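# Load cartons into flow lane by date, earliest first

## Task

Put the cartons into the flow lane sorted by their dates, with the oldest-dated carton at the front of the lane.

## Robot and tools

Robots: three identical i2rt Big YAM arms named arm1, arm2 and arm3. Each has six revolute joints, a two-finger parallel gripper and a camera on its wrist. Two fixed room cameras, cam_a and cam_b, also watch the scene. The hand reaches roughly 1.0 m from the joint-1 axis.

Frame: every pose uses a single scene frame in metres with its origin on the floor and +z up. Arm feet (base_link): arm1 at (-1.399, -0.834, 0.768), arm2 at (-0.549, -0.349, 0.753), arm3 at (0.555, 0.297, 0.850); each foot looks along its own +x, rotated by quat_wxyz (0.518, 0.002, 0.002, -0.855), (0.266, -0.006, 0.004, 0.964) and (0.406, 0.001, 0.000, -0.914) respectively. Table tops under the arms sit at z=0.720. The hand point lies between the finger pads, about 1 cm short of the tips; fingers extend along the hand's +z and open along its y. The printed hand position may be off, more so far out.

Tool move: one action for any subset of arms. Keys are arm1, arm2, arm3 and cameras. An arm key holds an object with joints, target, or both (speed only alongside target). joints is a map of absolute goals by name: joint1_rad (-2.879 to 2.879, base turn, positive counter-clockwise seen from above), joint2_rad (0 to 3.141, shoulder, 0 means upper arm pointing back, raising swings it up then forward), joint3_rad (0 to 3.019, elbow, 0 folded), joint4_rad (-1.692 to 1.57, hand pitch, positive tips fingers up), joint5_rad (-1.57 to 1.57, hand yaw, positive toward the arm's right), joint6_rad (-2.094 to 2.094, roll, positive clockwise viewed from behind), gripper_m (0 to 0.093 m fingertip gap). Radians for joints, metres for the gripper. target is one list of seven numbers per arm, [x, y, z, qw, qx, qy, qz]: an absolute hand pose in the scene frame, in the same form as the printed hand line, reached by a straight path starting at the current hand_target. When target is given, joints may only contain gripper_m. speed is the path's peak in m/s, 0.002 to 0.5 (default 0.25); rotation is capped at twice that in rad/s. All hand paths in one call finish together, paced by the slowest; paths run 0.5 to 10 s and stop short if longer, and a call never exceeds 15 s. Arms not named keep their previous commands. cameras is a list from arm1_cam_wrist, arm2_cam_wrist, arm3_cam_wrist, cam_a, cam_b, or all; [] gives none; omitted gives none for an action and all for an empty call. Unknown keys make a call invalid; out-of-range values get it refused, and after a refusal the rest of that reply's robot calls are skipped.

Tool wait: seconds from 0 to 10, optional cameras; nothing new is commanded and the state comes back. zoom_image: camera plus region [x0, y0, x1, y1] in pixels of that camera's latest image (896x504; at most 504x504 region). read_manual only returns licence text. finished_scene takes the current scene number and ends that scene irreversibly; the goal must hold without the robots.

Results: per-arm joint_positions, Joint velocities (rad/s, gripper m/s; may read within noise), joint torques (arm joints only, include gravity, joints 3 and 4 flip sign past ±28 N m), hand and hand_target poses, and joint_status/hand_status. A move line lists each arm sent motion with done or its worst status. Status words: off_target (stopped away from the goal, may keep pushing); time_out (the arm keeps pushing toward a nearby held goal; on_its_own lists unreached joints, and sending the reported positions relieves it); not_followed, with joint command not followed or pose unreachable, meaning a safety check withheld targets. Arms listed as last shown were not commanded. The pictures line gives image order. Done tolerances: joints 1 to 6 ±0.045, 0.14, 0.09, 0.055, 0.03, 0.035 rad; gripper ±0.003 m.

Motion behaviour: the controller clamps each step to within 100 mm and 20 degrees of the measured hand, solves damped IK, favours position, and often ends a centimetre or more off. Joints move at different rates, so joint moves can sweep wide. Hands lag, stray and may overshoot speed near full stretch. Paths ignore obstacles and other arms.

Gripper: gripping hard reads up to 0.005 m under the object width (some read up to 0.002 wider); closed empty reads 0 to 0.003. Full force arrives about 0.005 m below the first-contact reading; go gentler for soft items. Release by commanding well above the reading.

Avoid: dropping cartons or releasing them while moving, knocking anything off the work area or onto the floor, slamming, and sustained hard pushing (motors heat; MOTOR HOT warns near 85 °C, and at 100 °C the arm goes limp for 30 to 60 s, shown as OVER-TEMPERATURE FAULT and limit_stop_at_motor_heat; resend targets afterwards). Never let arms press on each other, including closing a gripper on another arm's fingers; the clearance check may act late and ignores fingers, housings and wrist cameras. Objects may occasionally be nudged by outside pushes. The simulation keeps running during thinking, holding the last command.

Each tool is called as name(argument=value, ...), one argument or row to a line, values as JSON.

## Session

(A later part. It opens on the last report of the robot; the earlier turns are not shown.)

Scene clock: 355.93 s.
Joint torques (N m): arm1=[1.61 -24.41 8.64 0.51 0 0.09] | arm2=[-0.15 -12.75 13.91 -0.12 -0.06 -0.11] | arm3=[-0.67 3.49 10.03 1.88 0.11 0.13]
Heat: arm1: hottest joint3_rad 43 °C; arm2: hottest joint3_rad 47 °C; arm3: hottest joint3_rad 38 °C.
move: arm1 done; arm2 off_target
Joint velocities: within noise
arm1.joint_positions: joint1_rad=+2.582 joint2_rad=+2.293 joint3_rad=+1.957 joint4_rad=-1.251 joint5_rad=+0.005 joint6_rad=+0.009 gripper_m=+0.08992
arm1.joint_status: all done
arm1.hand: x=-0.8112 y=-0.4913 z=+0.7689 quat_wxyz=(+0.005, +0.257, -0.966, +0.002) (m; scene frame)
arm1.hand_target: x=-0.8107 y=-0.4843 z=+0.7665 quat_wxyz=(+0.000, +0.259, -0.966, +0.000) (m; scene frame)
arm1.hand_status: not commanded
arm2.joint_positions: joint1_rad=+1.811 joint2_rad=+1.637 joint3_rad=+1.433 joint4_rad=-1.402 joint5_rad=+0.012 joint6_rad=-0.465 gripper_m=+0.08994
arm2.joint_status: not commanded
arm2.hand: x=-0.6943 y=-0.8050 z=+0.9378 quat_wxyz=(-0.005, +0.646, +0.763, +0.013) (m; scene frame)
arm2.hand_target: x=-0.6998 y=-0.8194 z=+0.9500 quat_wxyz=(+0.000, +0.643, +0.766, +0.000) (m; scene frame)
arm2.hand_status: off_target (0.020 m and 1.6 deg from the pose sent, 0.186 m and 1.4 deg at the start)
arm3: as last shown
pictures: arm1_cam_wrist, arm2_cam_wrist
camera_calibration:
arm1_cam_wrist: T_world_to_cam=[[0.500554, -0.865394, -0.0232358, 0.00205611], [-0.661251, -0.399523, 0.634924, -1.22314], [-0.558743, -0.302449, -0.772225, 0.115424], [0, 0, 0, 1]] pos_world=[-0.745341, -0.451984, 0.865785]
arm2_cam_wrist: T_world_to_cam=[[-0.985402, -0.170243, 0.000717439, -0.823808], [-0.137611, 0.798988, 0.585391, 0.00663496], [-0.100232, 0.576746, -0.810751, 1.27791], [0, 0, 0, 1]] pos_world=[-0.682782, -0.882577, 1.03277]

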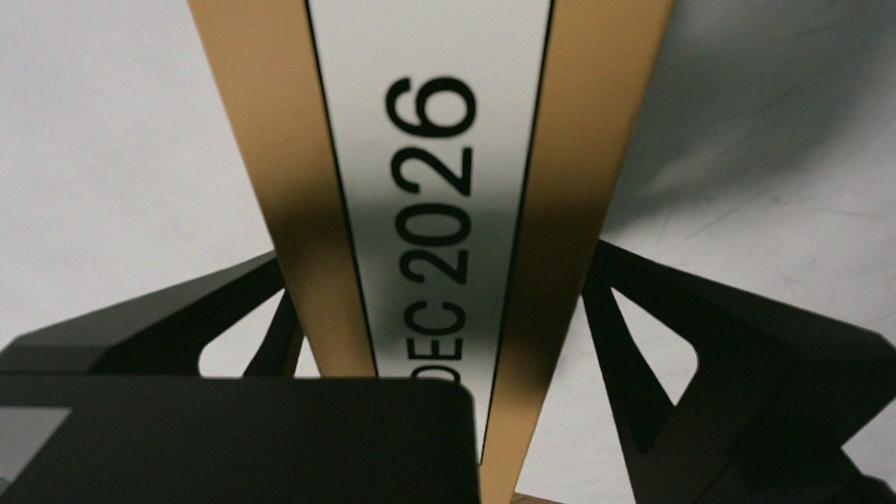

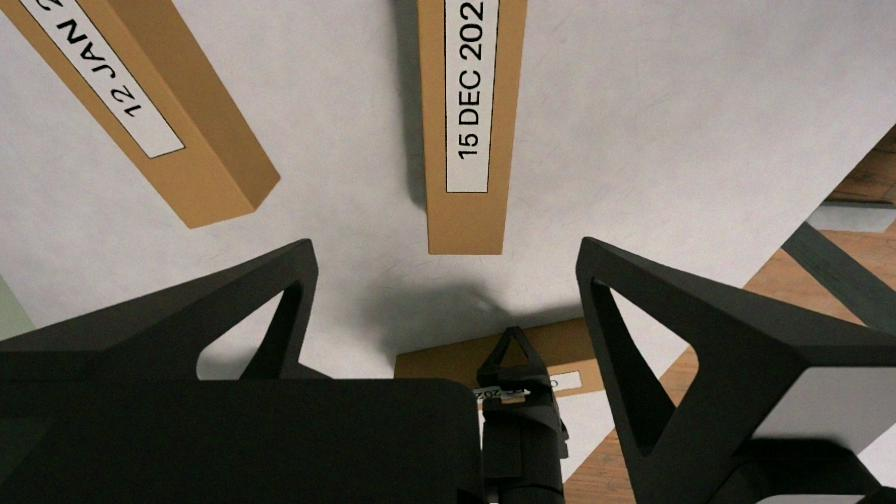

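move(
  arm1={"target": [-0.811, -0.4845, 0.93, 0, 0.2588, -0.9659, 0], "speed": 0.2},
  arm2={"joints": {"joint1_rad": 2.15, "joint4_rad": -1.0}},
  cameras=["arm1_cam_wrist", "arm2_cam_wrist"],
)

Scene clock: 371.90 s.
Joint torques (N m): arm1=[1.67 -23.41 13.04 -0.39 0 0.1] | arm2=[-0.73 -13.22 14.68 1.57 0 -0.09] | arm3=[-0.79 3.66 10.11 1.85 0.11 0.14]
Heat: arm1: hottest joint2_rad 43 °C; arm2: hottest joint3_rad 51 °C; arm3: hottest joint3_rad 38 °C.
move: arm1 off_target; arm2 done
Joint velocities: within noise
arm1.joint_positions: joint1_rad=+2.582 joint2_rad=+2.196 joint3_rad=+2.188 joint4_rad=-1.595 joint5_rad=+0.005 joint6_rad=+0.009 gripper_m=+0.08992
arm1.joint_status: not commanded
arm1.hand: x=-0.8181 y=-0.4959 z=+0.9197 quat_wxyz=(+0.013, +0.257, -0.966, +0.004) (m; scene frame)
arm1.hand_target: x=-0.8118 y=-0.4847 z=+0.9302 quat_wxyz=(-0.001, +0.259, -0.966, +0.000) (m; scene frame)
arm1.hand_status: off_target (0.017 m and 1.6 deg from the pose sent, 0.161 m and 0.6 deg at the start)
arm2.joint_positions: joint1_rad=+2.159 joint2_rad=+1.637 joint3_rad=+1.433 joint4_rad=-1.012 joint5_rad=+0.011 joint6_rad=-0.466 gripper_m=+0.08994
arm2.joint_status: all done
arm2.hand: x=-0.5250 y=-0.9205 z=+0.9558 quat_wxyz=(+0.099, +0.497, +0.848, -0.153) (m; scene frame)
arm2.hand_target: x=-0.5297 y=-0.9401 z=+0.9726 quat_wxyz=(+0.109, +0.495, +0.844, -0.175) (m; scene frame)
arm2.hand_status: not commanded
arm3: as last shown
pictures: arm1_cam_wrist, arm2_cam_wrist
camera_calibration:
arm1_cam_wrist: T_world_to_cam=[[0.500323, -0.86552, -0.0234897, 0.00496915], [-0.651553, -0.394227, 0.648123, -1.3268], [-0.570224, -0.308966, -0.761174, 0.203831], [0, 0, 0, 1]] pos_world=[-0.750739, -0.455783, 1.0152]
arm2_cam_wrist: T_world_to_cam=[[-0.871381, -0.457992, 0.175893, -1.0491], [-0.406567, 0.874771, 0.26359, 0.347866], [-0.274588, 0.158175, -0.948463, 1.03084], [0, 0, 0, 1]] pos_world=[-0.489676, -0.947834, 1.07055]

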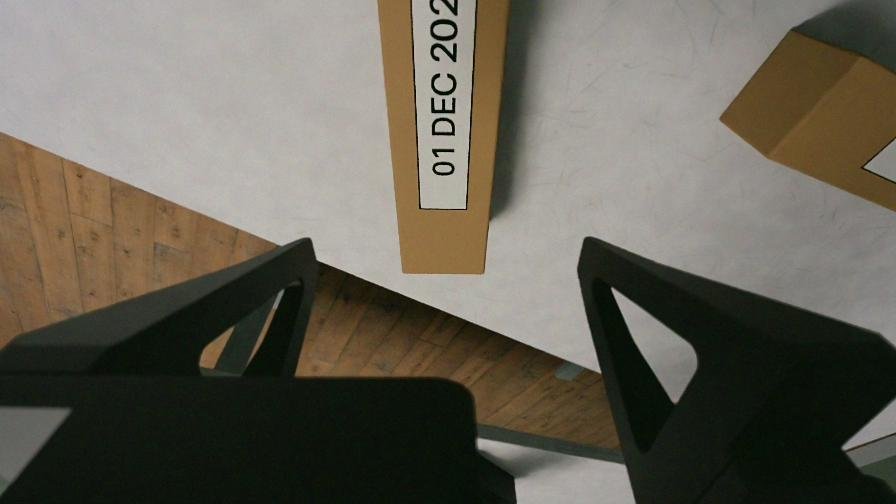

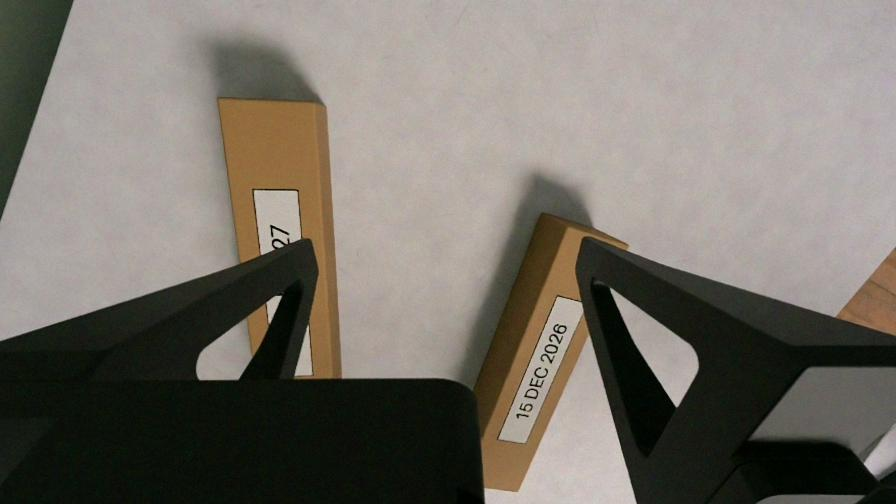

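move(
  arm1={"target": [-1.10, -0.66, 1.0, 0, 0.2588, -0.9659, 0], "speed": 0.35},
  arm2={"target": [-0.815, -0.49, 0.93, 0, 0.9659, 0.2588, 0], "speed": 0.35},
  cameras=["arm2_cam_wrist"],
)

Scene clock: 379.93 s.
Joint torques (N m): arm1=[1.03 -10.17 9.02 -0.2 0.01 0.04] | arm2=[-0.67 -4.42 10.03 -0.01 0.06 -0.1] | arm3=[-0.62 3.55 10.09 1.85 0.11 0.14]
Heat: arm1: hottest joint2_rad 44 °C; arm2: hottest joint3_rad 52 °C; arm3: hottest joint3_rad 38 °C.
move: arm1 done; arm2 done
Joint velocities: within noise
arm1.joint_positions: joint1_rad=+2.582 joint2_rad=+1.257 joint3_rad=+1.158 joint4_rad=-1.474 joint5_rad=+0.005 joint6_rad=+0.009 gripper_m=+0.08992
arm1.joint_status: not commanded
arm1.hand: x=-1.0975 y=-0.6599 z=+0.9972 quat_wxyz=(-0.001, +0.257, -0.966, +0.000) (m; scene frame)
arm1.hand_target: x=-1.1000 y=-0.6599 z=+0.9999 quat_wxyz=(+0.000, +0.259, -0.966, +0.000) (m; scene frame)
arm1.hand_status: done (0.004 m and 0.2 deg from the pose sent, 0.336 m and 1.6 deg at the start)
arm2.joint_positions: joint1_rad=+1.054 joint2_rad=+1.132 joint3_rad=+0.933 joint4_rad=-1.350 joint5_rad=+0.013 joint6_rad=-0.007 gripper_m=+0.08995
arm2.joint_status: not commanded
arm2.hand: x=-0.8146 y=-0.4935 z=+0.9330 quat_wxyz=(+0.003, +0.966, +0.258, -0.009) (m; scene frame)
arm2.hand_target: x=-0.8150 y=-0.4900 z=+0.9301 quat_wxyz=(+0.000, +0.966, +0.259, +0.000) (m; scene frame)
arm2.hand_status: done (0.005 m and 1.1 deg from the pose sent, 0.520 m and 91.2 deg at the start)
arm3: as last shown
pictures: arm2_cam_wrist
camera_calibration:
arm2_cam_wrist: T_world_to_cam=[[-0.502159, 0.864701, 0.011382, 0.00509955], [0.725633, 0.414165, 0.549477, 0.290744], [0.470419, 0.284183, -0.835432, 1.42581], [0, 0, 0, 1]] pos_world=[-0.879142, -0.530018, 1.03136]

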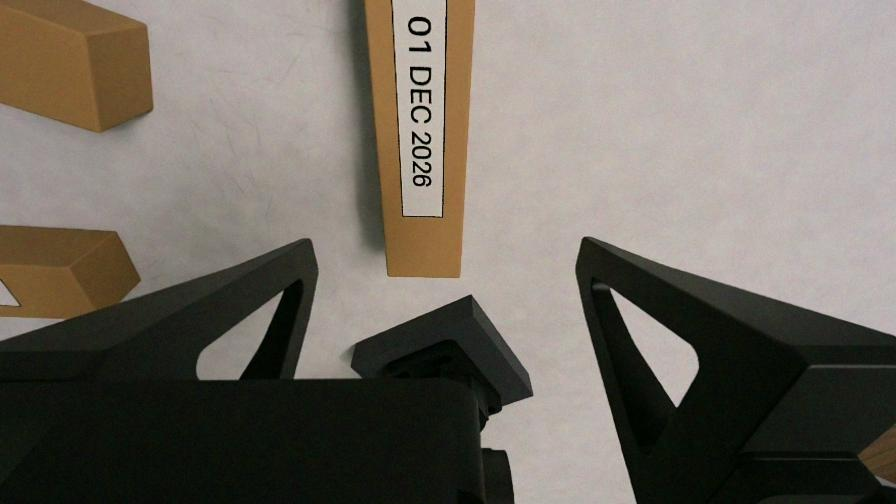

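move(
  arm2={"target": [-0.827, -0.511, 0.825, 0, 0.9659, 0.2588, 0], "speed": 0.25},
  cameras=["arm2_cam_wrist"],
)

Scene clock: 389.53 s.
Joint torques (N m): arm1=[1.03 -10.17 9.03 -0.21 0.01 0.04] | arm2=[0.79 -5.95 8.28 0.88 0.06 0.13] | arm3=[-0.85 3.43 10.03 1.85 0.11 0.14]
Heat: arm1: hottest joint2_rad 43 °C; arm2: hottest joint3_rad 51 °C; arm3: hottest joint3_rad 38 °C.
move: arm2 done
Joint velocities: within noise
arm1: as last shown
arm2.joint_positions: joint1_rad=+1.067 joint2_rad=+1.306 joint3_rad=+0.788 joint4_rad=-1.041 joint5_rad=+0.013 joint6_rad=+0.004 gripper_m=+0.08995
arm2.joint_status: not commanded
arm2.hand: x=-0.8299 y=-0.5086 z=+0.8313 quat_wxyz=(+0.002, +0.966, +0.259, -0.004) (m; scene frame)
arm2.hand_target: x=-0.8269 y=-0.5109 z=+0.8252 quat_wxyz=(+0.000, +0.966, +0.259, +0.000) (m; scene frame)
arm2.hand_status: done (0.007 m and 0.6 deg from the pose sent, 0.110 m and 1.1 deg at the start)
arm3.joint_positions: joint1_rad=-0.314 joint2_rad=+0.542 joint3_rad=+1.486 joint4_rad=-1.413 joint5_rad=-0.002 joint6_rad=-0.008 gripper_m=+0.09400
arm3.joint_status: not commanded
arm3.hand: x=+0.4008 y=+0.2096 z=+1.4319 quat_wxyz=(-0.134, -0.823, -0.224, +0.505) (m; scene frame)
arm3.hand_target: x=+0.4031 y=+0.2136 z=+1.4405 quat_wxyz=(-0.135, -0.819, -0.214, +0.515) (m; scene frame)
arm3.hand_status: not commanded
pictures: arm2_cam_wrist
camera_calibration:
arm2_cam_wrist: T_world_to_cam=[[-0.503737, 0.863786, 0.0110667, 0.0101374], [0.72036, 0.412955, 0.55727, 0.352621], [0.476792, 0.28869, -0.830257, 1.35558], [0, 0, 0, 1]] pos_world=[-0.895236, -0.545714, 0.92886]

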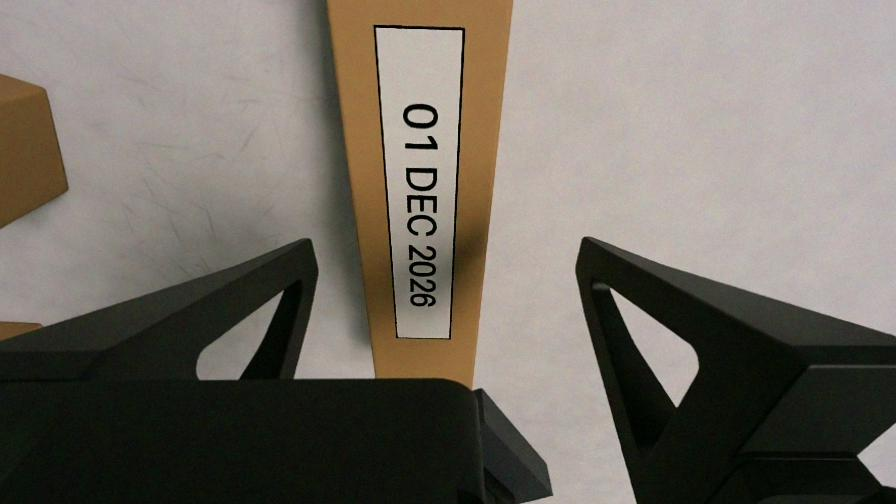

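move(
  arm2={"target": [-0.830, -0.526, 0.763, 0, 0.9659, 0.2588, 0], "speed": 0.15},
  cameras=["arm2_cam_wrist"],
)

Scene clock: 394.27 s.
Joint torques (N m): arm1=[1.08 -10.11 9.03 -0.21 0.02 0.04] | arm2=[0.73 -7.06 7.04 0.79 0.05 0.07] | arm3=[-0.62 3.66 10.1 1.87 0.11 0.14]
Heat: arm1: hottest joint2_rad 42 °C; arm2: hottest joint3_rad 51 °C; arm3: hottest joint3_rad 38 °C.
move: arm2 done
Joint velocities: within noise
arm1, arm3: as last shown
arm2.joint_positions: joint1_rad=+1.099 joint2_rad=+1.452 joint3_rad=+0.735 joint4_rad=-0.839 joint5_rad=+0.013 joint6_rad=+0.036 gripper_m=+0.08995
arm2.joint_status: not commanded
arm2.hand: x=-0.8349 y=-0.5247 z=+0.7700 quat_wxyz=(+0.003, +0.966, +0.259, -0.006) (m; scene frame)
arm2.hand_target: x=-0.8300 y=-0.5259 z=+0.7632 quat_wxyz=(+0.000, +0.966, +0.259, +0.000) (m; scene frame)
arm2.hand_status: done (0.009 m and 0.7 deg from the pose sent, 0.070 m and 0.6 deg at the start)
pictures: arm2_cam_wrist
camera_calibration:
arm2_cam_wrist: T_world_to_cam=[[-0.503636, 0.863846, 0.0110306, 0.0222854], [0.721683, 0.413666, 0.555026, 0.400234], [0.474894, 0.287492, -0.83176, 1.31065], [0, 0, 0, 1]] pos_world=[-0.900038, -0.561615, 0.867759]

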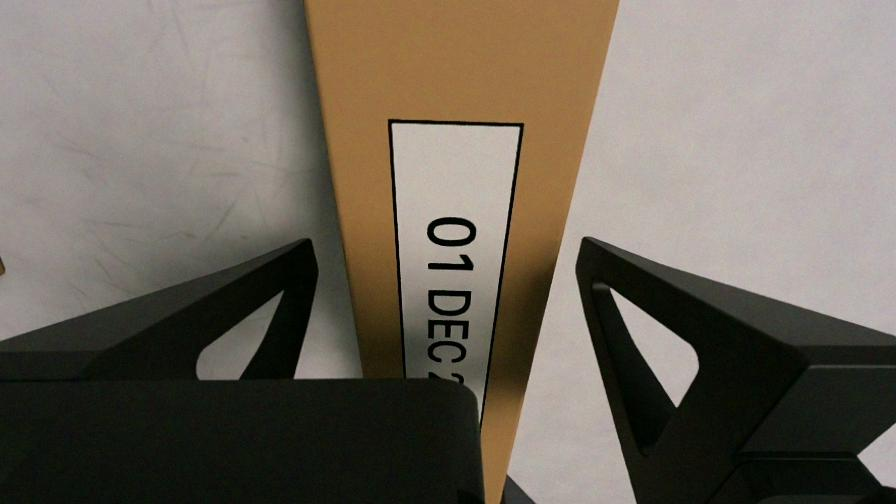

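move(
  arm2={"joints": {"gripper_m": 0.051}},
  cameras=[],
)

move(
  arm2={"target": [-0.82, -0.515, 0.95, 0, 0.9659, 0.2588, 0], "speed": 0.25},
  cameras=["arm2_cam_wrist"],
)

Scene clock: 427.93 s.
Joint torques (N m): arm1=[1.14 -10.17 9.02 -0.18 0.01 0.03] | arm2=[0.79 -7.06 7.05 0.77 0.03 0.07] | arm3=[-0.62 3.37 10 1.92 0.1 0.13]
Heat: arm1: hottest joint2_rad 41 °C; arm2: hottest joint3_rad 45 °C; arm3: hottest joint3_rad 38 °C.
move: arm2 off_target
Joint velocities: within noise
arm1, arm3: as last shown
arm2.joint_positions: joint1_rad=+1.099 joint2_rad=+1.452 joint3_rad=+0.735 joint4_rad=-0.838 joint5_rad=+0.014 joint6_rad=+0.039 gripper_m=+0.06074
arm2.joint_status: gripper_m off_target (ended at +0.06077, target +0.05100)
arm2.hand: x=-0.8349 y=-0.5248 z=+0.7700 quat_wxyz=(+0.002, +0.966, +0.257, -0.006) (m; scene frame)
arm2.hand_target: x=-0.8300 y=-0.5259 z=+0.7632 quat_wxyz=(+0.000, +0.966, +0.259, +0.000) (m; scene frame)
arm2.hand_status: not commanded
pictures: none
No camera images: "cameras" was empty.

Scene clock: 429.57 s.
Joint torques (N m): arm1=[0.97 -10.17 9.03 -0.18 0.01 0.04] | arm2=[0.56 -5.83 14.99 -0.28 0.01 0.03] | arm3=[-0.56 3.6 10.07 1.91 0.11 0.15]
Heat: arm1: hottest joint2_rad 41 °C; arm2: hottest joint3_rad 46 °C; arm3: hottest joint3_rad 38 °C.
move: arm2 off_target
Joint velocities: within noise
arm1, arm3: as last shown
arm2.joint_positions: joint1_rad=+1.099 joint2_rad=+1.175 joint3_rad=+0.942 joint4_rad=-1.391 joint5_rad=+0.014 joint6_rad=+0.039 gripper_m=+0.06074
arm2.joint_status: not commanded
arm2.hand: x=-0.8035 y=-0.5024 z=+0.9249 quat_wxyz=(-0.008, +0.966, +0.258, +0.027) (m; scene frame)
arm2.hand_target: x=-0.8188 y=-0.5143 z=+0.9498 quat_wxyz=(+0.000, +0.966, +0.259, +0.000) (m; scene frame)
arm2.hand_status: off_target (0.033 m and 3.2 deg from the pose sent, 0.181 m and 0.8 deg at the start)
pictures: arm2_cam_wrist
camera_calibration:
arm2_cam_wrist: T_world_to_cam=[[-0.502922, 0.864224, 0.0136356, 0.0154806], [0.688943, 0.391293, 0.610121, 0.193882], [0.521946, 0.316237, -0.792191, 1.43387], [0, 0, 0, 1]] pos_world=[-0.87419, -0.542686, 1.0174]

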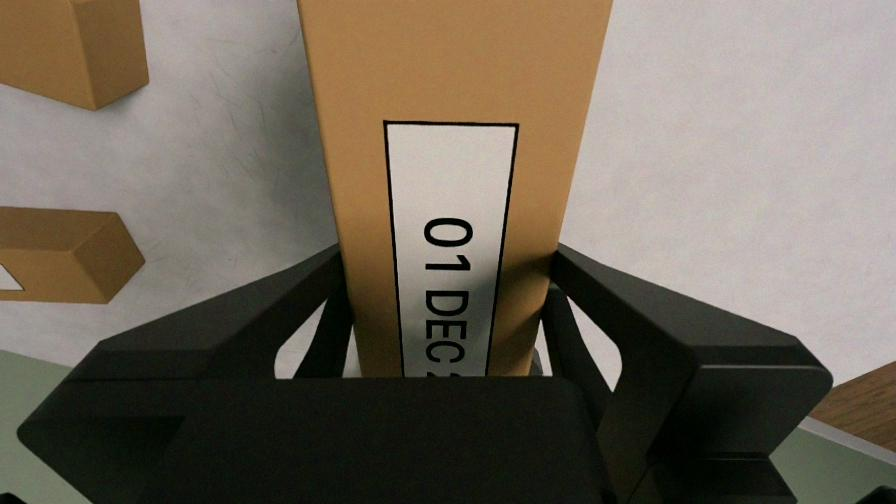

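move(
  arm2={"joints": {"joint1_rad": -1.705, "joint2_rad": 1.533, "joint3_rad": 1.298, "joint4_rad": -1.337, "joint6_rad": 0.897}},
  cameras=["arm2_cam_wrist", "cam_a", "arm3_cam_wrist"],
)

Scene clock: 436.20 s.
Joint torques (N m): arm1=[1.08 -10.23 9.03 -0.21 0.01 0.04] | arm2=[-0.15 -13.57 12.25 -0.28 -0.03 0.09] | arm3=[-0.62 3.6 10.04 1.89 0.11 0.14]
Heat: arm1: hottest joint3_rad 41 °C; arm2: hottest joint3_rad 47 °C; arm3: hottest joint3_rad 38 °C.
move: arm2 done
Joint velocities: within noise
arm1, arm3: as last shown
arm2.joint_positions: joint1_rad=-1.706 joint2_rad=+1.550 joint3_rad=+1.264 joint4_rad=-1.327 joint5_rad=+0.017 joint6_rad=+0.888 gripper_m=+0.06070
arm2.joint_status: all done
arm2.hand: x=-0.2742 y=-0.0074 z=+0.9088 quat_wxyz=(+0.002, +0.005, -1.000, +0.028) (m; scene frame)
arm2.hand_target: x=-0.2694 y=+0.0002 z=+0.9285 quat_wxyz=(-0.010, +0.000, -1.000, +0.011) (m; scene frame)
arm2.hand_status: not commanded
pictures: arm2_cam_wrist, arm3_cam_wrist, cam_a
camera_calibration:
arm2_cam_wrist: T_world_to_cam=[[0.0139478, -0.997566, 0.0683172, -0.0675677], [-0.822359, 0.0274219, 0.568308, -0.733733], [-0.568798, -0.0641079, -0.819975, 0.711602], [0, 0, 0, 1]] pos_world=[-0.197691, -0.00166361, 1.0051]
arm3_cam_wrist: T_world_to_cam=[[-0.499439, 0.866291, -0.0100714, 0.0338858], [0.777921, 0.443314, -0.445322, 0.234754], [-0.381314, -0.230246, -0.895314, 1.60614], [0, 0, 0, 1]] pos_world=[0.446745, 0.236382, 1.54288]

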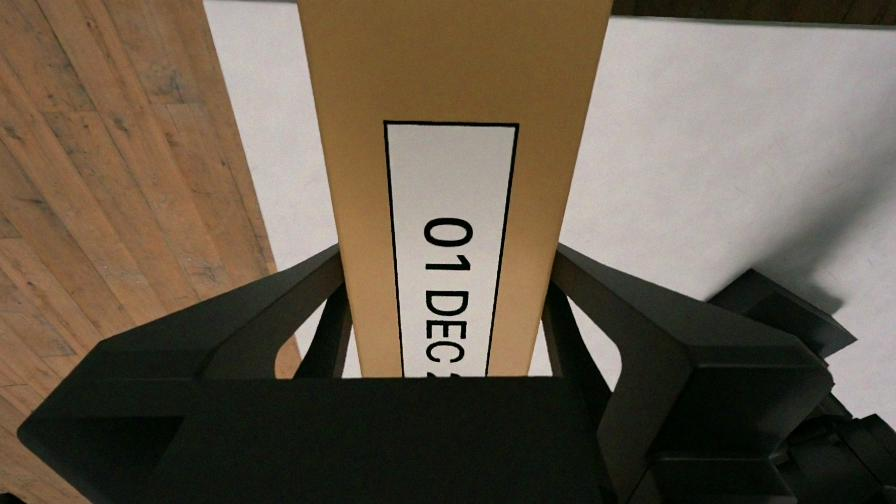

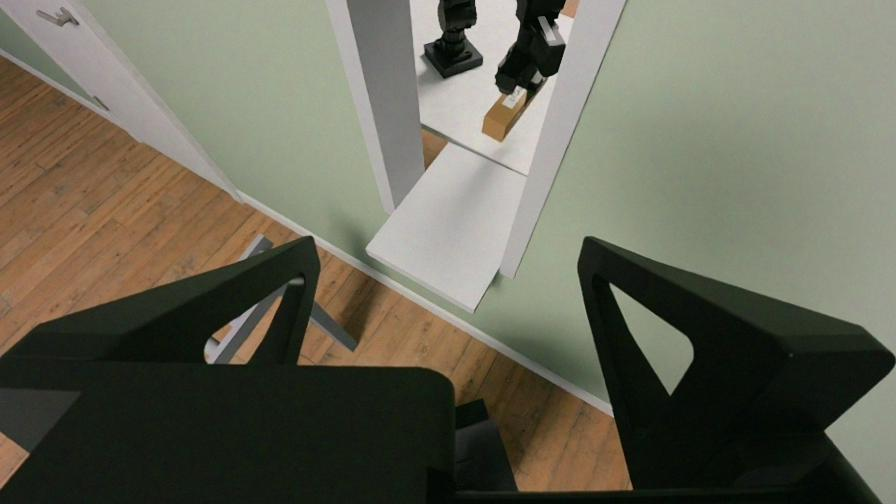

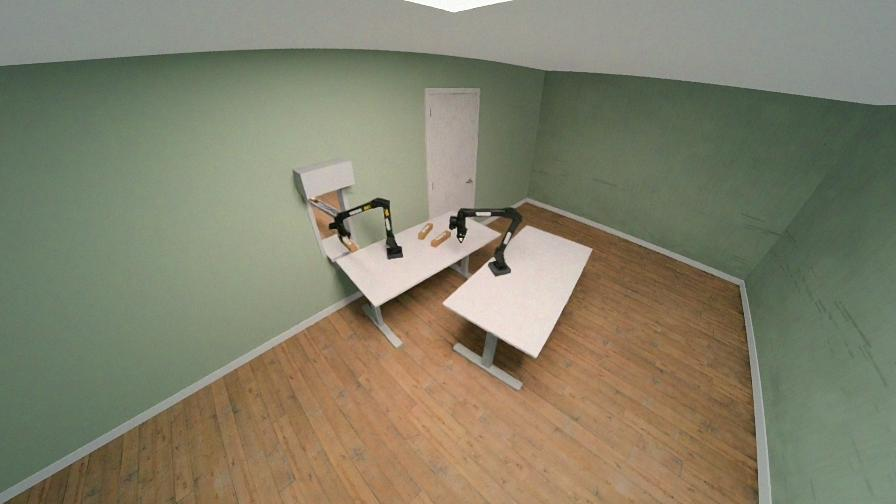

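move(
  arm2={"target": [0.01, 0.005, 0.93, 0, 0, 1, 0], "speed": 0.2},
  cameras=["arm2_cam_wrist", "cam_a", "arm3_cam_wrist"],
)

zoom_image(
  camera="arm3_cam_wrist",
  region=[340, 0, 640, 330],
)

Scene clock: 442.90 s.
Joint torques (N m): arm1=[1.03 -10.17 9.06 -0.21 0.01 0.03] | arm2=[-0.32 -20.07 15.8 -0.49 -0.1 -0.13] | arm3=[-0.56 3.6 10.1 1.88 0.1 0.16]
Heat: arm1: hottest joint3_rad 41 °C; arm2: hottest joint3_rad 48 °C; arm3: hottest joint3_rad 38 °C.
move: arm2 off_target
Joint velocities: within noise
arm1, arm3: as last shown
arm2.joint_positions: joint1_rad=-2.042 joint2_rad=+2.112 joint3_rad=+2.059 joint4_rad=-1.571 joint5_rad=-0.011 joint6_rad=+0.569 gripper_m=+0.06070
arm2.joint_status: not commanded
arm2.hand: x=-0.0056 y=-0.0044 z=+0.9088 quat_wxyz=(+0.021, -0.005, -1.000, +0.015) (m; scene frame)
arm2.hand_target: x=+0.0086 y=+0.0040 z=+0.9302 quat_wxyz=(-0.001, +0.000, -1.000, +0.000) (m; scene frame)
arm2.hand_status: off_target (0.028 m and 3.0 deg from the pose sent, 0.285 m and 3.2 deg at the start)
pictures: arm2_cam_wrist, arm3_cam_wrist, cam_a
camera_calibration:
arm2_cam_wrist: T_world_to_cam=[[-0.0040909, -0.999058, 0.0432042, -0.0456347], [-0.800735, 0.0291526, 0.598309, -0.54012], [-0.599005, -0.0321475, -0.8001, 0.846485], [0, 0, 0, 1]] pos_world=[0.0743686, -0.00263337, 1.0024]
arm3_cam_wrist: T_world_to_cam=[[-0.499439, 0.866291, -0.0100714, 0.0338858], [0.777921, 0.443314, -0.445322, 0.234754], [-0.381314, -0.230246, -0.895314, 1.60614], [0, 0, 0, 1]] pos_world=[0.446745, 0.236382, 1.54288]

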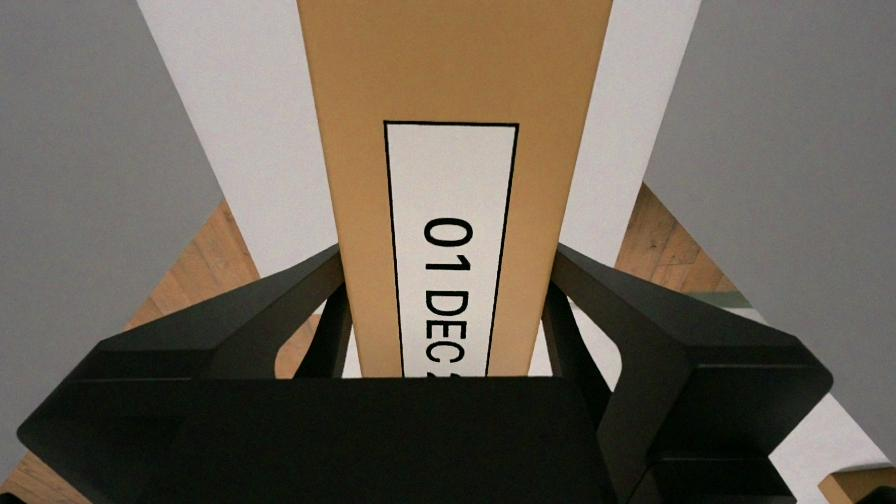

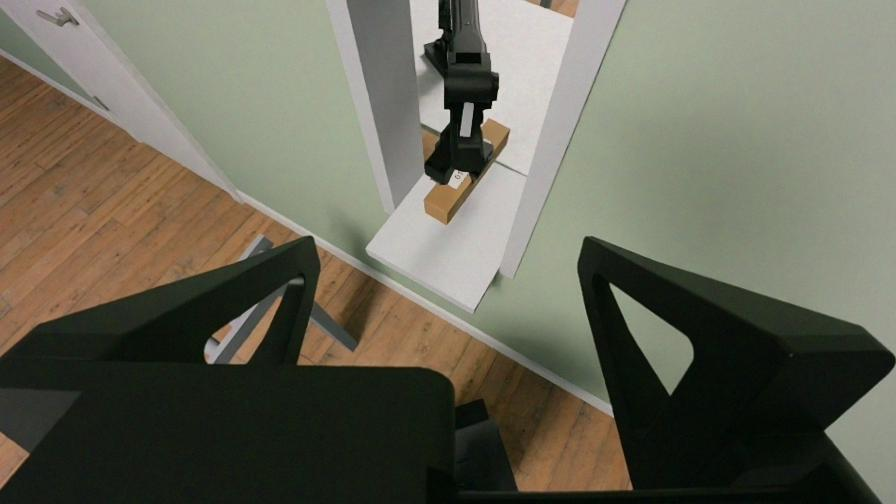

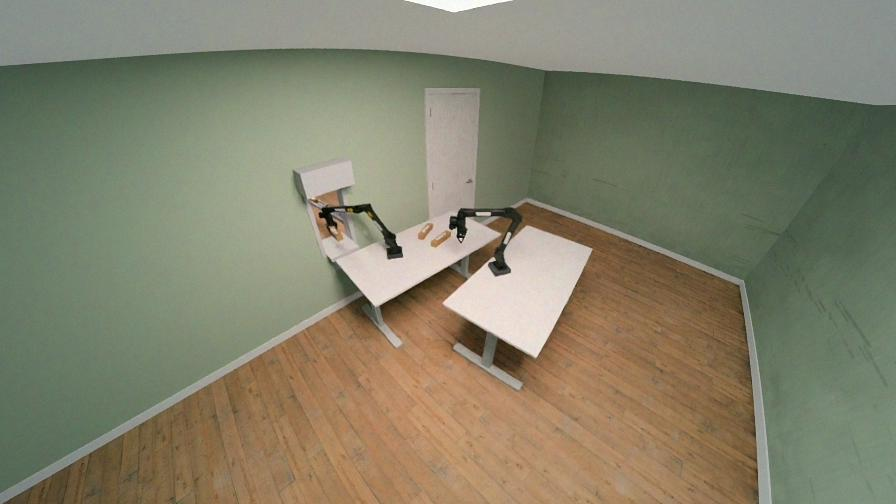

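Scaled by 1.527 from the camera's 896x504 image, which has a finer 1280x720 frame.

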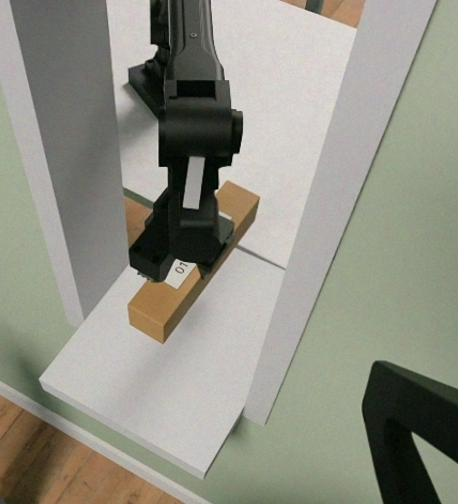

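move(
  arm2={"target": [0.01, 0.005, 0.815, 0, 0, 1, 0], "speed": 0.15},
  cameras=["arm3_cam_wrist"],
)

zoom_image(
  camera="arm3_cam_wrist",
  region=[340, 0, 640, 330],
)

Scene clock: 447.90 s.
Joint torques (N m): arm1=[1.08 -10.23 9.06 -0.21 0.01 0.04] | arm2=[-0.21 -22.07 9.57 0.53 -0.1 -0.1] | arm3=[-0.85 3.55 10.06 1.91 0.11 0.15]
Heat: arm1: hottest joint3_rad 41 °C; arm2: hottest joint3_rad 49 °C; arm3: hottest joint3_rad 38 °C.
move: arm2 done
Joint velocities: within noise
arm1, arm3: as last shown
arm2.joint_positions: joint1_rad=-2.042 joint2_rad=+2.179 joint3_rad=+1.916 joint4_rad=-1.322 joint5_rad=-0.012 joint6_rad=+0.569 gripper_m=+0.06070
arm2.joint_status: not commanded
arm2.hand: x=+0.0085 y=+0.0028 z=+0.8116 quat_wxyz=(+0.005, -0.005, -1.000, +0.005) (m; scene frame)
arm2.hand_target: x=+0.0101 y=+0.0049 z=+0.8150 quat_wxyz=(+0.000, +0.000, -1.000, +0.000) (m; scene frame)
arm2.hand_status: done (0.004 m and 0.9 deg from the pose sent, 0.096 m and 3.0 deg at the start)
pictures: arm3_cam_wrist
camera_calibration:
arm3_cam_wrist: T_world_to_cam=[[-0.499439, 0.866291, -0.0100714, 0.0338858], [0.777921, 0.443314, -0.445322, 0.234754], [-0.381314, -0.230246, -0.895314, 1.60614], [0, 0, 0, 1]] pos_world=[0.446745, 0.236382, 1.54288]

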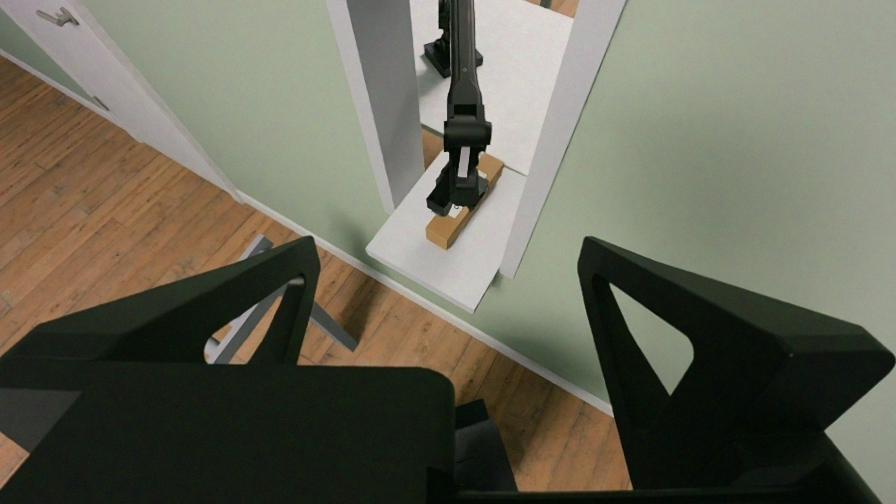

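Scaled by 1.527 from the camera's 896x504 image, which has a finer 1280x720 frame.

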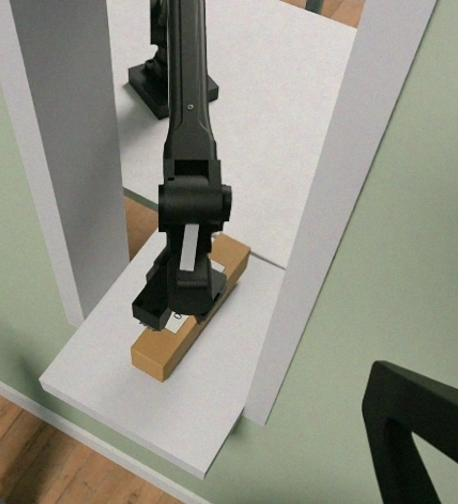

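move(
  arm2={"target": [0.01, 0.005, 0.780, 0, 0, 1, 0], "speed": 0.06},
  cameras=["arm3_cam_wrist"],
)

move(
  arm2={"target": [0.01, 0.005, 0.768, 0, 0, 1, 0], "speed": 0.06},
  cameras=["arm3_cam_wrist"],
)

zoom_image(
  camera="arm3_cam_wrist",
  region=[340, 0, 640, 330],
)

Scene clock: 451.30 s.
Joint torques (N m): arm1=[1.08 -10.17 9.05 -0.2 0.02 0.04] | arm2=[-0.09 -20.31 8.73 0.73 -0.09 -0.09] | arm3=[-0.62 3.43 10.1 1.87 0.11 0.12]
Heat: arm1: hottest joint3_rad 41 °C; arm2: hottest joint3_rad 49 °C; arm3: hottest joint3_rad 38 °C.
move: arm2 off_target
Joint velocities: within noise
arm1.joint_positions: joint1_rad=+2.582 joint2_rad=+1.257 joint3_rad=+1.158 joint4_rad=-1.474 joint5_rad=+0.005 joint6_rad=+0.009 gripper_m=+0.08992
arm1.joint_status: not commanded
arm1.hand: x=-1.0975 y=-0.6599 z=+0.9972 quat_wxyz=(-0.001, +0.257, -0.966, +0.000) (m; scene frame)
arm1.hand_target: x=-1.1000 y=-0.6599 z=+0.9999 quat_wxyz=(+0.000, +0.259, -0.966, +0.000) (m; scene frame)
arm1.hand_status: not commanded
arm2.joint_positions: joint1_rad=-2.042 joint2_rad=+2.186 joint3_rad=+1.884 joint4_rad=-1.251 joint5_rad=-0.012 joint6_rad=+0.569 gripper_m=+0.06070
arm2.joint_status: not commanded
arm2.hand: x=+0.0135 y=+0.0057 z=+0.7956 quat_wxyz=(-0.009, -0.004, -1.000, -0.004) (m; scene frame)
arm2.hand_target: x=+0.0099 y=+0.0048 z=+0.7804 quat_wxyz=(+0.000, +0.000, -1.000, +0.000) (m; scene frame)
arm2.hand_status: off_target (0.016 m and 1.2 deg from the pose sent, 0.032 m and 0.9 deg at the start)
arm3: as last shown
pictures: arm3_cam_wrist
camera_calibration:
arm3_cam_wrist: T_world_to_cam=[[-0.499439, 0.866291, -0.0100714, 0.0338858], [0.777921, 0.443314, -0.445322, 0.234754], [-0.381314, -0.230246, -0.895314, 1.60614], [0, 0, 0, 1]] pos_world=[0.446745, 0.236382, 1.54288]

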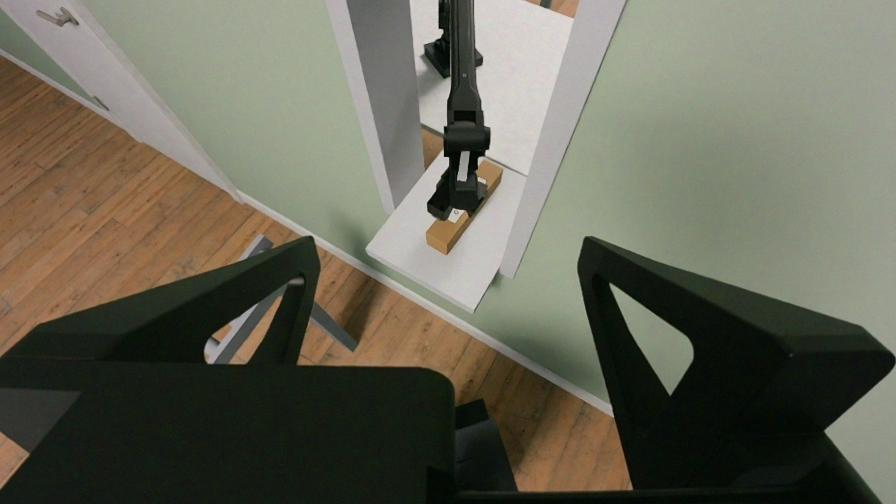

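Scene clock: 452.27 s.
Joint torques (N m): arm1=[1.03 -10.11 9.03 -0.17 0.01 0.04] | arm2=[-0.09 -19.37 8.01 1.42 -0.07 -0.09] | arm3=[-0.67 3.66 10.07 1.94 0.11 0.14]
Heat: arm1: hottest joint3_rad 41 °C; arm2: hottest joint3_rad 49 °C; arm3: hottest joint3_rad 38 °C.
move: arm2 off_target
Joint velocities: within noise
arm1: as last shown
arm2.joint_positions: joint1_rad=-2.042 joint2_rad=+2.186 joint3_rad=+1.879 joint4_rad=-1.243 joint5_rad=-0.013 joint6_rad=+0.568 gripper_m=+0.06070
arm2.joint_status: not commanded
arm2.hand: x=+0.0137 y=+0.0060 z=+0.7938 quat_wxyz=(-0.010, -0.004, -1.000, -0.005) (m; scene frame)
arm2.hand_target: x=+0.0094 y=+0.0045 z=+0.7686 quat_wxyz=(+0.000, +0.000, -1.000, +0.000) (m; scene frame)
arm2.hand_status: off_target (0.026 m and 1.4 deg from the pose sent, 0.028 m and 1.2 deg at the start)
arm3.joint_positions: joint1_rad=-0.314 joint2_rad=+0.542 joint3_rad=+1.486 joint4_rad=-1.413 joint5_rad=-0.002 joint6_rad=-0.008 gripper_m=+0.09400
arm3.joint_status: not commanded
arm3.hand: x=+0.4008 y=+0.2096 z=+1.4319 quat_wxyz=(-0.134, -0.823, -0.224, +0.505) (m; scene frame)
arm3.hand_target: x=+0.4031 y=+0.2136 z=+1.4405 quat_wxyz=(-0.135, -0.819, -0.214, +0.515) (m; scene frame)
arm3.hand_status: not commanded
pictures: arm3_cam_wrist
camera_calibration:
arm3_cam_wrist: T_world_to_cam=[[-0.499439, 0.866291, -0.0100714, 0.0338858], [0.777921, 0.443314, -0.445322, 0.234754], [-0.381314, -0.230246, -0.895314, 1.60614], [0, 0, 0, 1]] pos_world=[0.446745, 0.236382, 1.54288]

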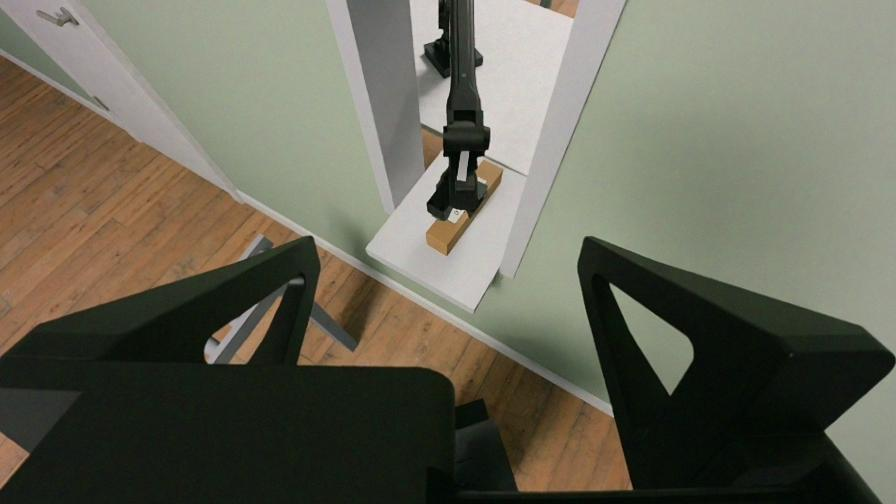

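Scaled by 1.527 from the camera's 896x504 image, which has a finer 1280x720 frame.

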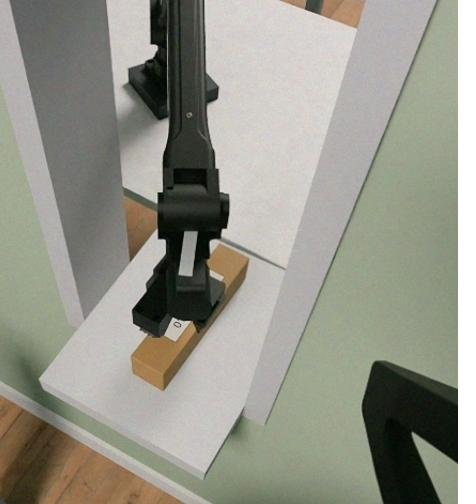

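move(
  arm2={"target": [0.012, 0.005, 0.797, 0, 0, 1, 0], "speed": 0.1},
  cameras=["arm2_cam_wrist", "arm3_cam_wrist"],
)

Scene clock: 471.60 s.
Joint torques (N m): arm1=[1.03 -10.17 9.05 -0.2 0.02 0.03] | arm2=[-0.26 -21.13 11.33 -0.69 -0.02 -0.11] | arm3=[-0.73 3.49 10.09 1.92 0.12 0.13]
Heat: arm1: hottest joint3_rad 41 °C; arm2: hottest joint3_rad 47 °C; arm3: hottest joint3_rad 38 °C.
move: arm2 done
Joint velocities: within noise
arm1, arm3: as last shown
arm2.joint_positions: joint1_rad=-2.042 joint2_rad=+2.185 joint3_rad=+1.879 joint4_rad=-1.259 joint5_rad=-0.014 joint6_rad=+0.568 gripper_m=+0.06070
arm2.joint_status: not commanded
arm2.hand: x=+0.0103 y=+0.0041 z=+0.7940 quat_wxyz=(-0.004, -0.004, -1.000, -0.002) (m; scene frame)
arm2.hand_target: x=+0.0119 y=+0.0049 z=+0.7970 quat_wxyz=(+0.000, +0.000, -1.000, +0.000) (m; scene frame)
arm2.hand_status: done (0.004 m and 0.7 deg from the pose sent, 0.004 m and 1.4 deg at the start)
pictures: arm2_cam_wrist, arm3_cam_wrist
camera_calibration:
arm2_cam_wrist: T_world_to_cam=[[-0.0038364, -0.999946, 0.00963719, -0.00546839], [-0.828739, 0.00857251, 0.55957, -0.427772], [-0.559622, -0.00583998, -0.828727, 0.786676], [0, 0, 0, 1]] pos_world=[0.085709, 0.00279316, 0.891361]
arm3_cam_wrist: T_world_to_cam=[[-0.499439, 0.866291, -0.0100714, 0.0338858], [0.777921, 0.443314, -0.445322, 0.234754], [-0.381314, -0.230246, -0.895314, 1.60614], [0, 0, 0, 1]] pos_world=[0.446745, 0.236382, 1.54288]

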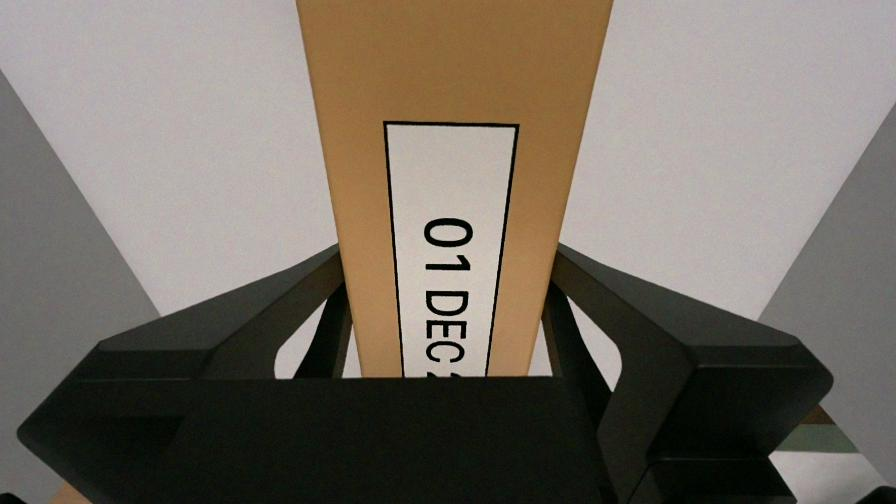

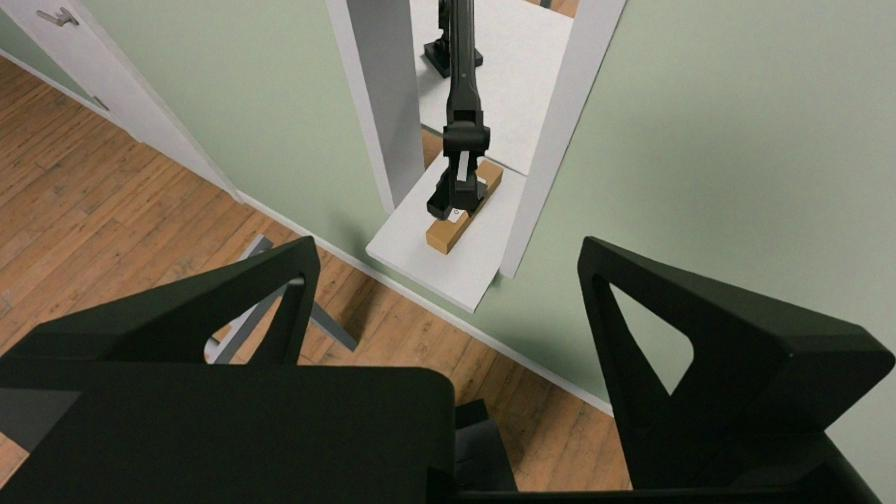

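move(
  arm2={"joints": {"gripper_m": 0.09}},
  cameras=["arm2_cam_wrist"],
)

move(
  arm2={"target": [0.012, 0.005, 0.93, 0, 0, 1, 0], "speed": 0.15},
  cameras=["arm2_cam_wrist", "arm3_cam_wrist"],
)

Scene clock: 475.43 s.
Joint torques (N m): arm1=[1.08 -10.17 9.05 -0.2 0.01 0.03] | arm2=[-0.26 -21.19 11.3 -0.14 -0.02 -0.1] | arm3=[-0.62 3.49 10.04 1.92 0.12 0.14]
Heat: arm1: hottest joint3_rad 41 °C; arm2: hottest joint3_rad 47 °C; arm3: hottest joint3_rad 39 °C.
move: arm2 done
Joint velocities: within noise
arm1, arm3: as last shown
arm2.joint_positions: joint1_rad=-2.042 joint2_rad=+2.185 joint3_rad=+1.879 joint4_rad=-1.271 joint5_rad=-0.014 joint6_rad=+0.568 gripper_m=+0.08987
arm2.joint_status: all done
arm2.hand: x=+0.0077 y=+0.0025 z=+0.7940 quat_wxyz=(+0.002, -0.004, -1.000, +0.002) (m; scene frame)
arm2.hand_target: x=+0.0119 y=+0.0049 z=+0.7970 quat_wxyz=(+0.000, +0.000, -1.000, +0.000) (m; scene frame)
arm2.hand_status: not commanded
pictures: arm2_cam_wrist
camera_calibration:
arm2_cam_wrist: T_world_to_cam=[[-0.00388036, -0.999859, 0.0163158, -0.0124165], [-0.82271, 0.0124668, 0.568324, -0.436965], [-0.568448, -0.0112179, -0.822643, 0.780447], [0, 0, 0, 1]] pos_world=[0.0841, 0.00178771, 0.89057]

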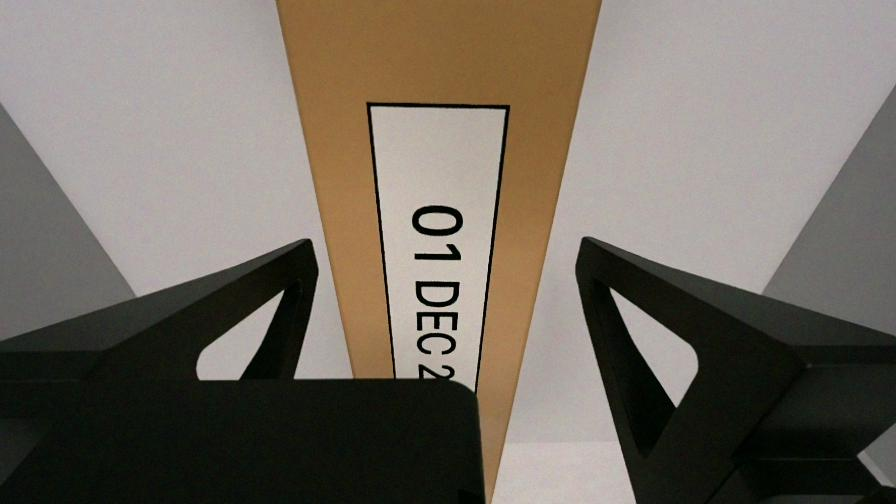

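Scene clock: 477.17 s.
Joint torques (N m): arm1=[1.08 -10.17 9.06 -0.2 0.02 0.04] | arm2=[-0.5 -20.01 14.75 -0.2 -0.01 -0.11] | arm3=[-0.56 3.66 10.04 1.88 0.1 0.14]
Heat: arm1: hottest joint3_rad 41 °C; arm2: hottest joint3_rad 47 °C; arm3: hottest joint3_rad 39 °C.
move: arm2 off_target
Joint velocities: within noise
arm1, arm3: as last shown
arm2.joint_positions: joint1_rad=-2.042 joint2_rad=+2.116 joint3_rad=+2.089 joint4_rad=-1.580 joint5_rad=-0.014 joint6_rad=+0.567 gripper_m=+0.08995
arm2.joint_status: not commanded
arm2.hand: x=-0.0010 y=-0.0008 z=+0.9175 quat_wxyz=(+0.014, -0.004, -1.000, +0.009) (m; scene frame)
arm2.hand_target: x=+0.0112 y=+0.0044 z=+0.9299 quat_wxyz=(-0.001, +0.000, -1.000, +0.000) (m; scene frame)
arm2.hand_status: off_target (0.019 m and 2.0 deg from the pose sent, 0.136 m and 0.6 deg at the start)
pictures: arm2_cam_wrist, arm3_cam_wrist
camera_calibration:
arm2_cam_wrist: T_world_to_cam=[[-0.00251786, -0.999493, 0.0317385, -0.0319548], [-0.808549, 0.0207106, 0.588064, -0.532343], [-0.588423, -0.0241815, -0.808192, 0.863811], [0, 0, 0, 1]] pos_world=[0.0777802, -0.0000252703, 1.01219]
arm3_cam_wrist: T_world_to_cam=[[-0.499439, 0.866291, -0.0100714, 0.0338858], [0.777921, 0.443314, -0.445322, 0.234754], [-0.381314, -0.230246, -0.895314, 1.60614], [0, 0, 0, 1]] pos_world=[0.446745, 0.236382, 1.54288]

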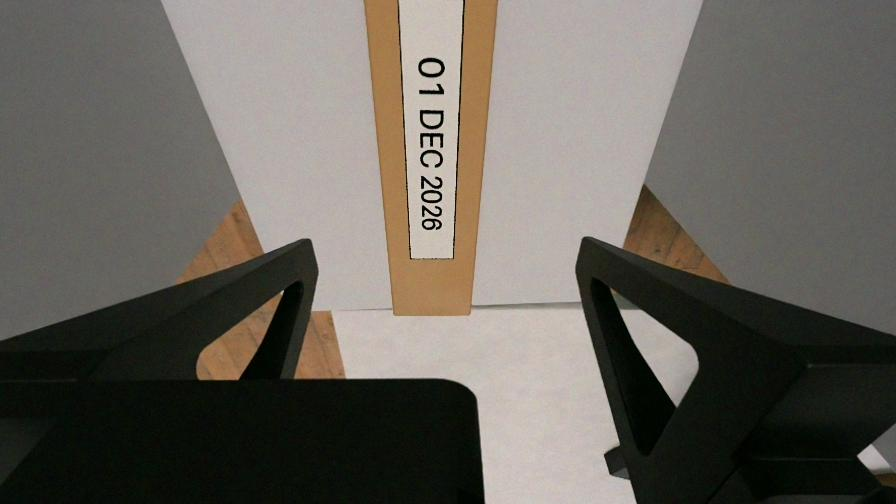

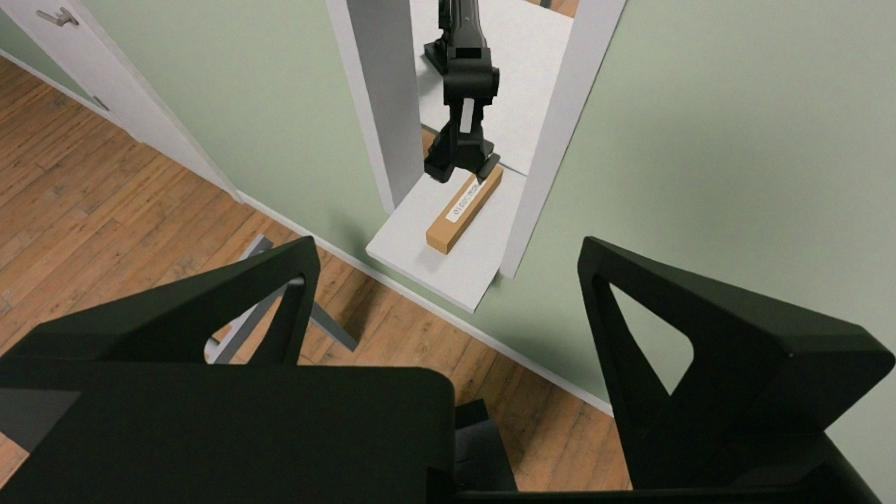

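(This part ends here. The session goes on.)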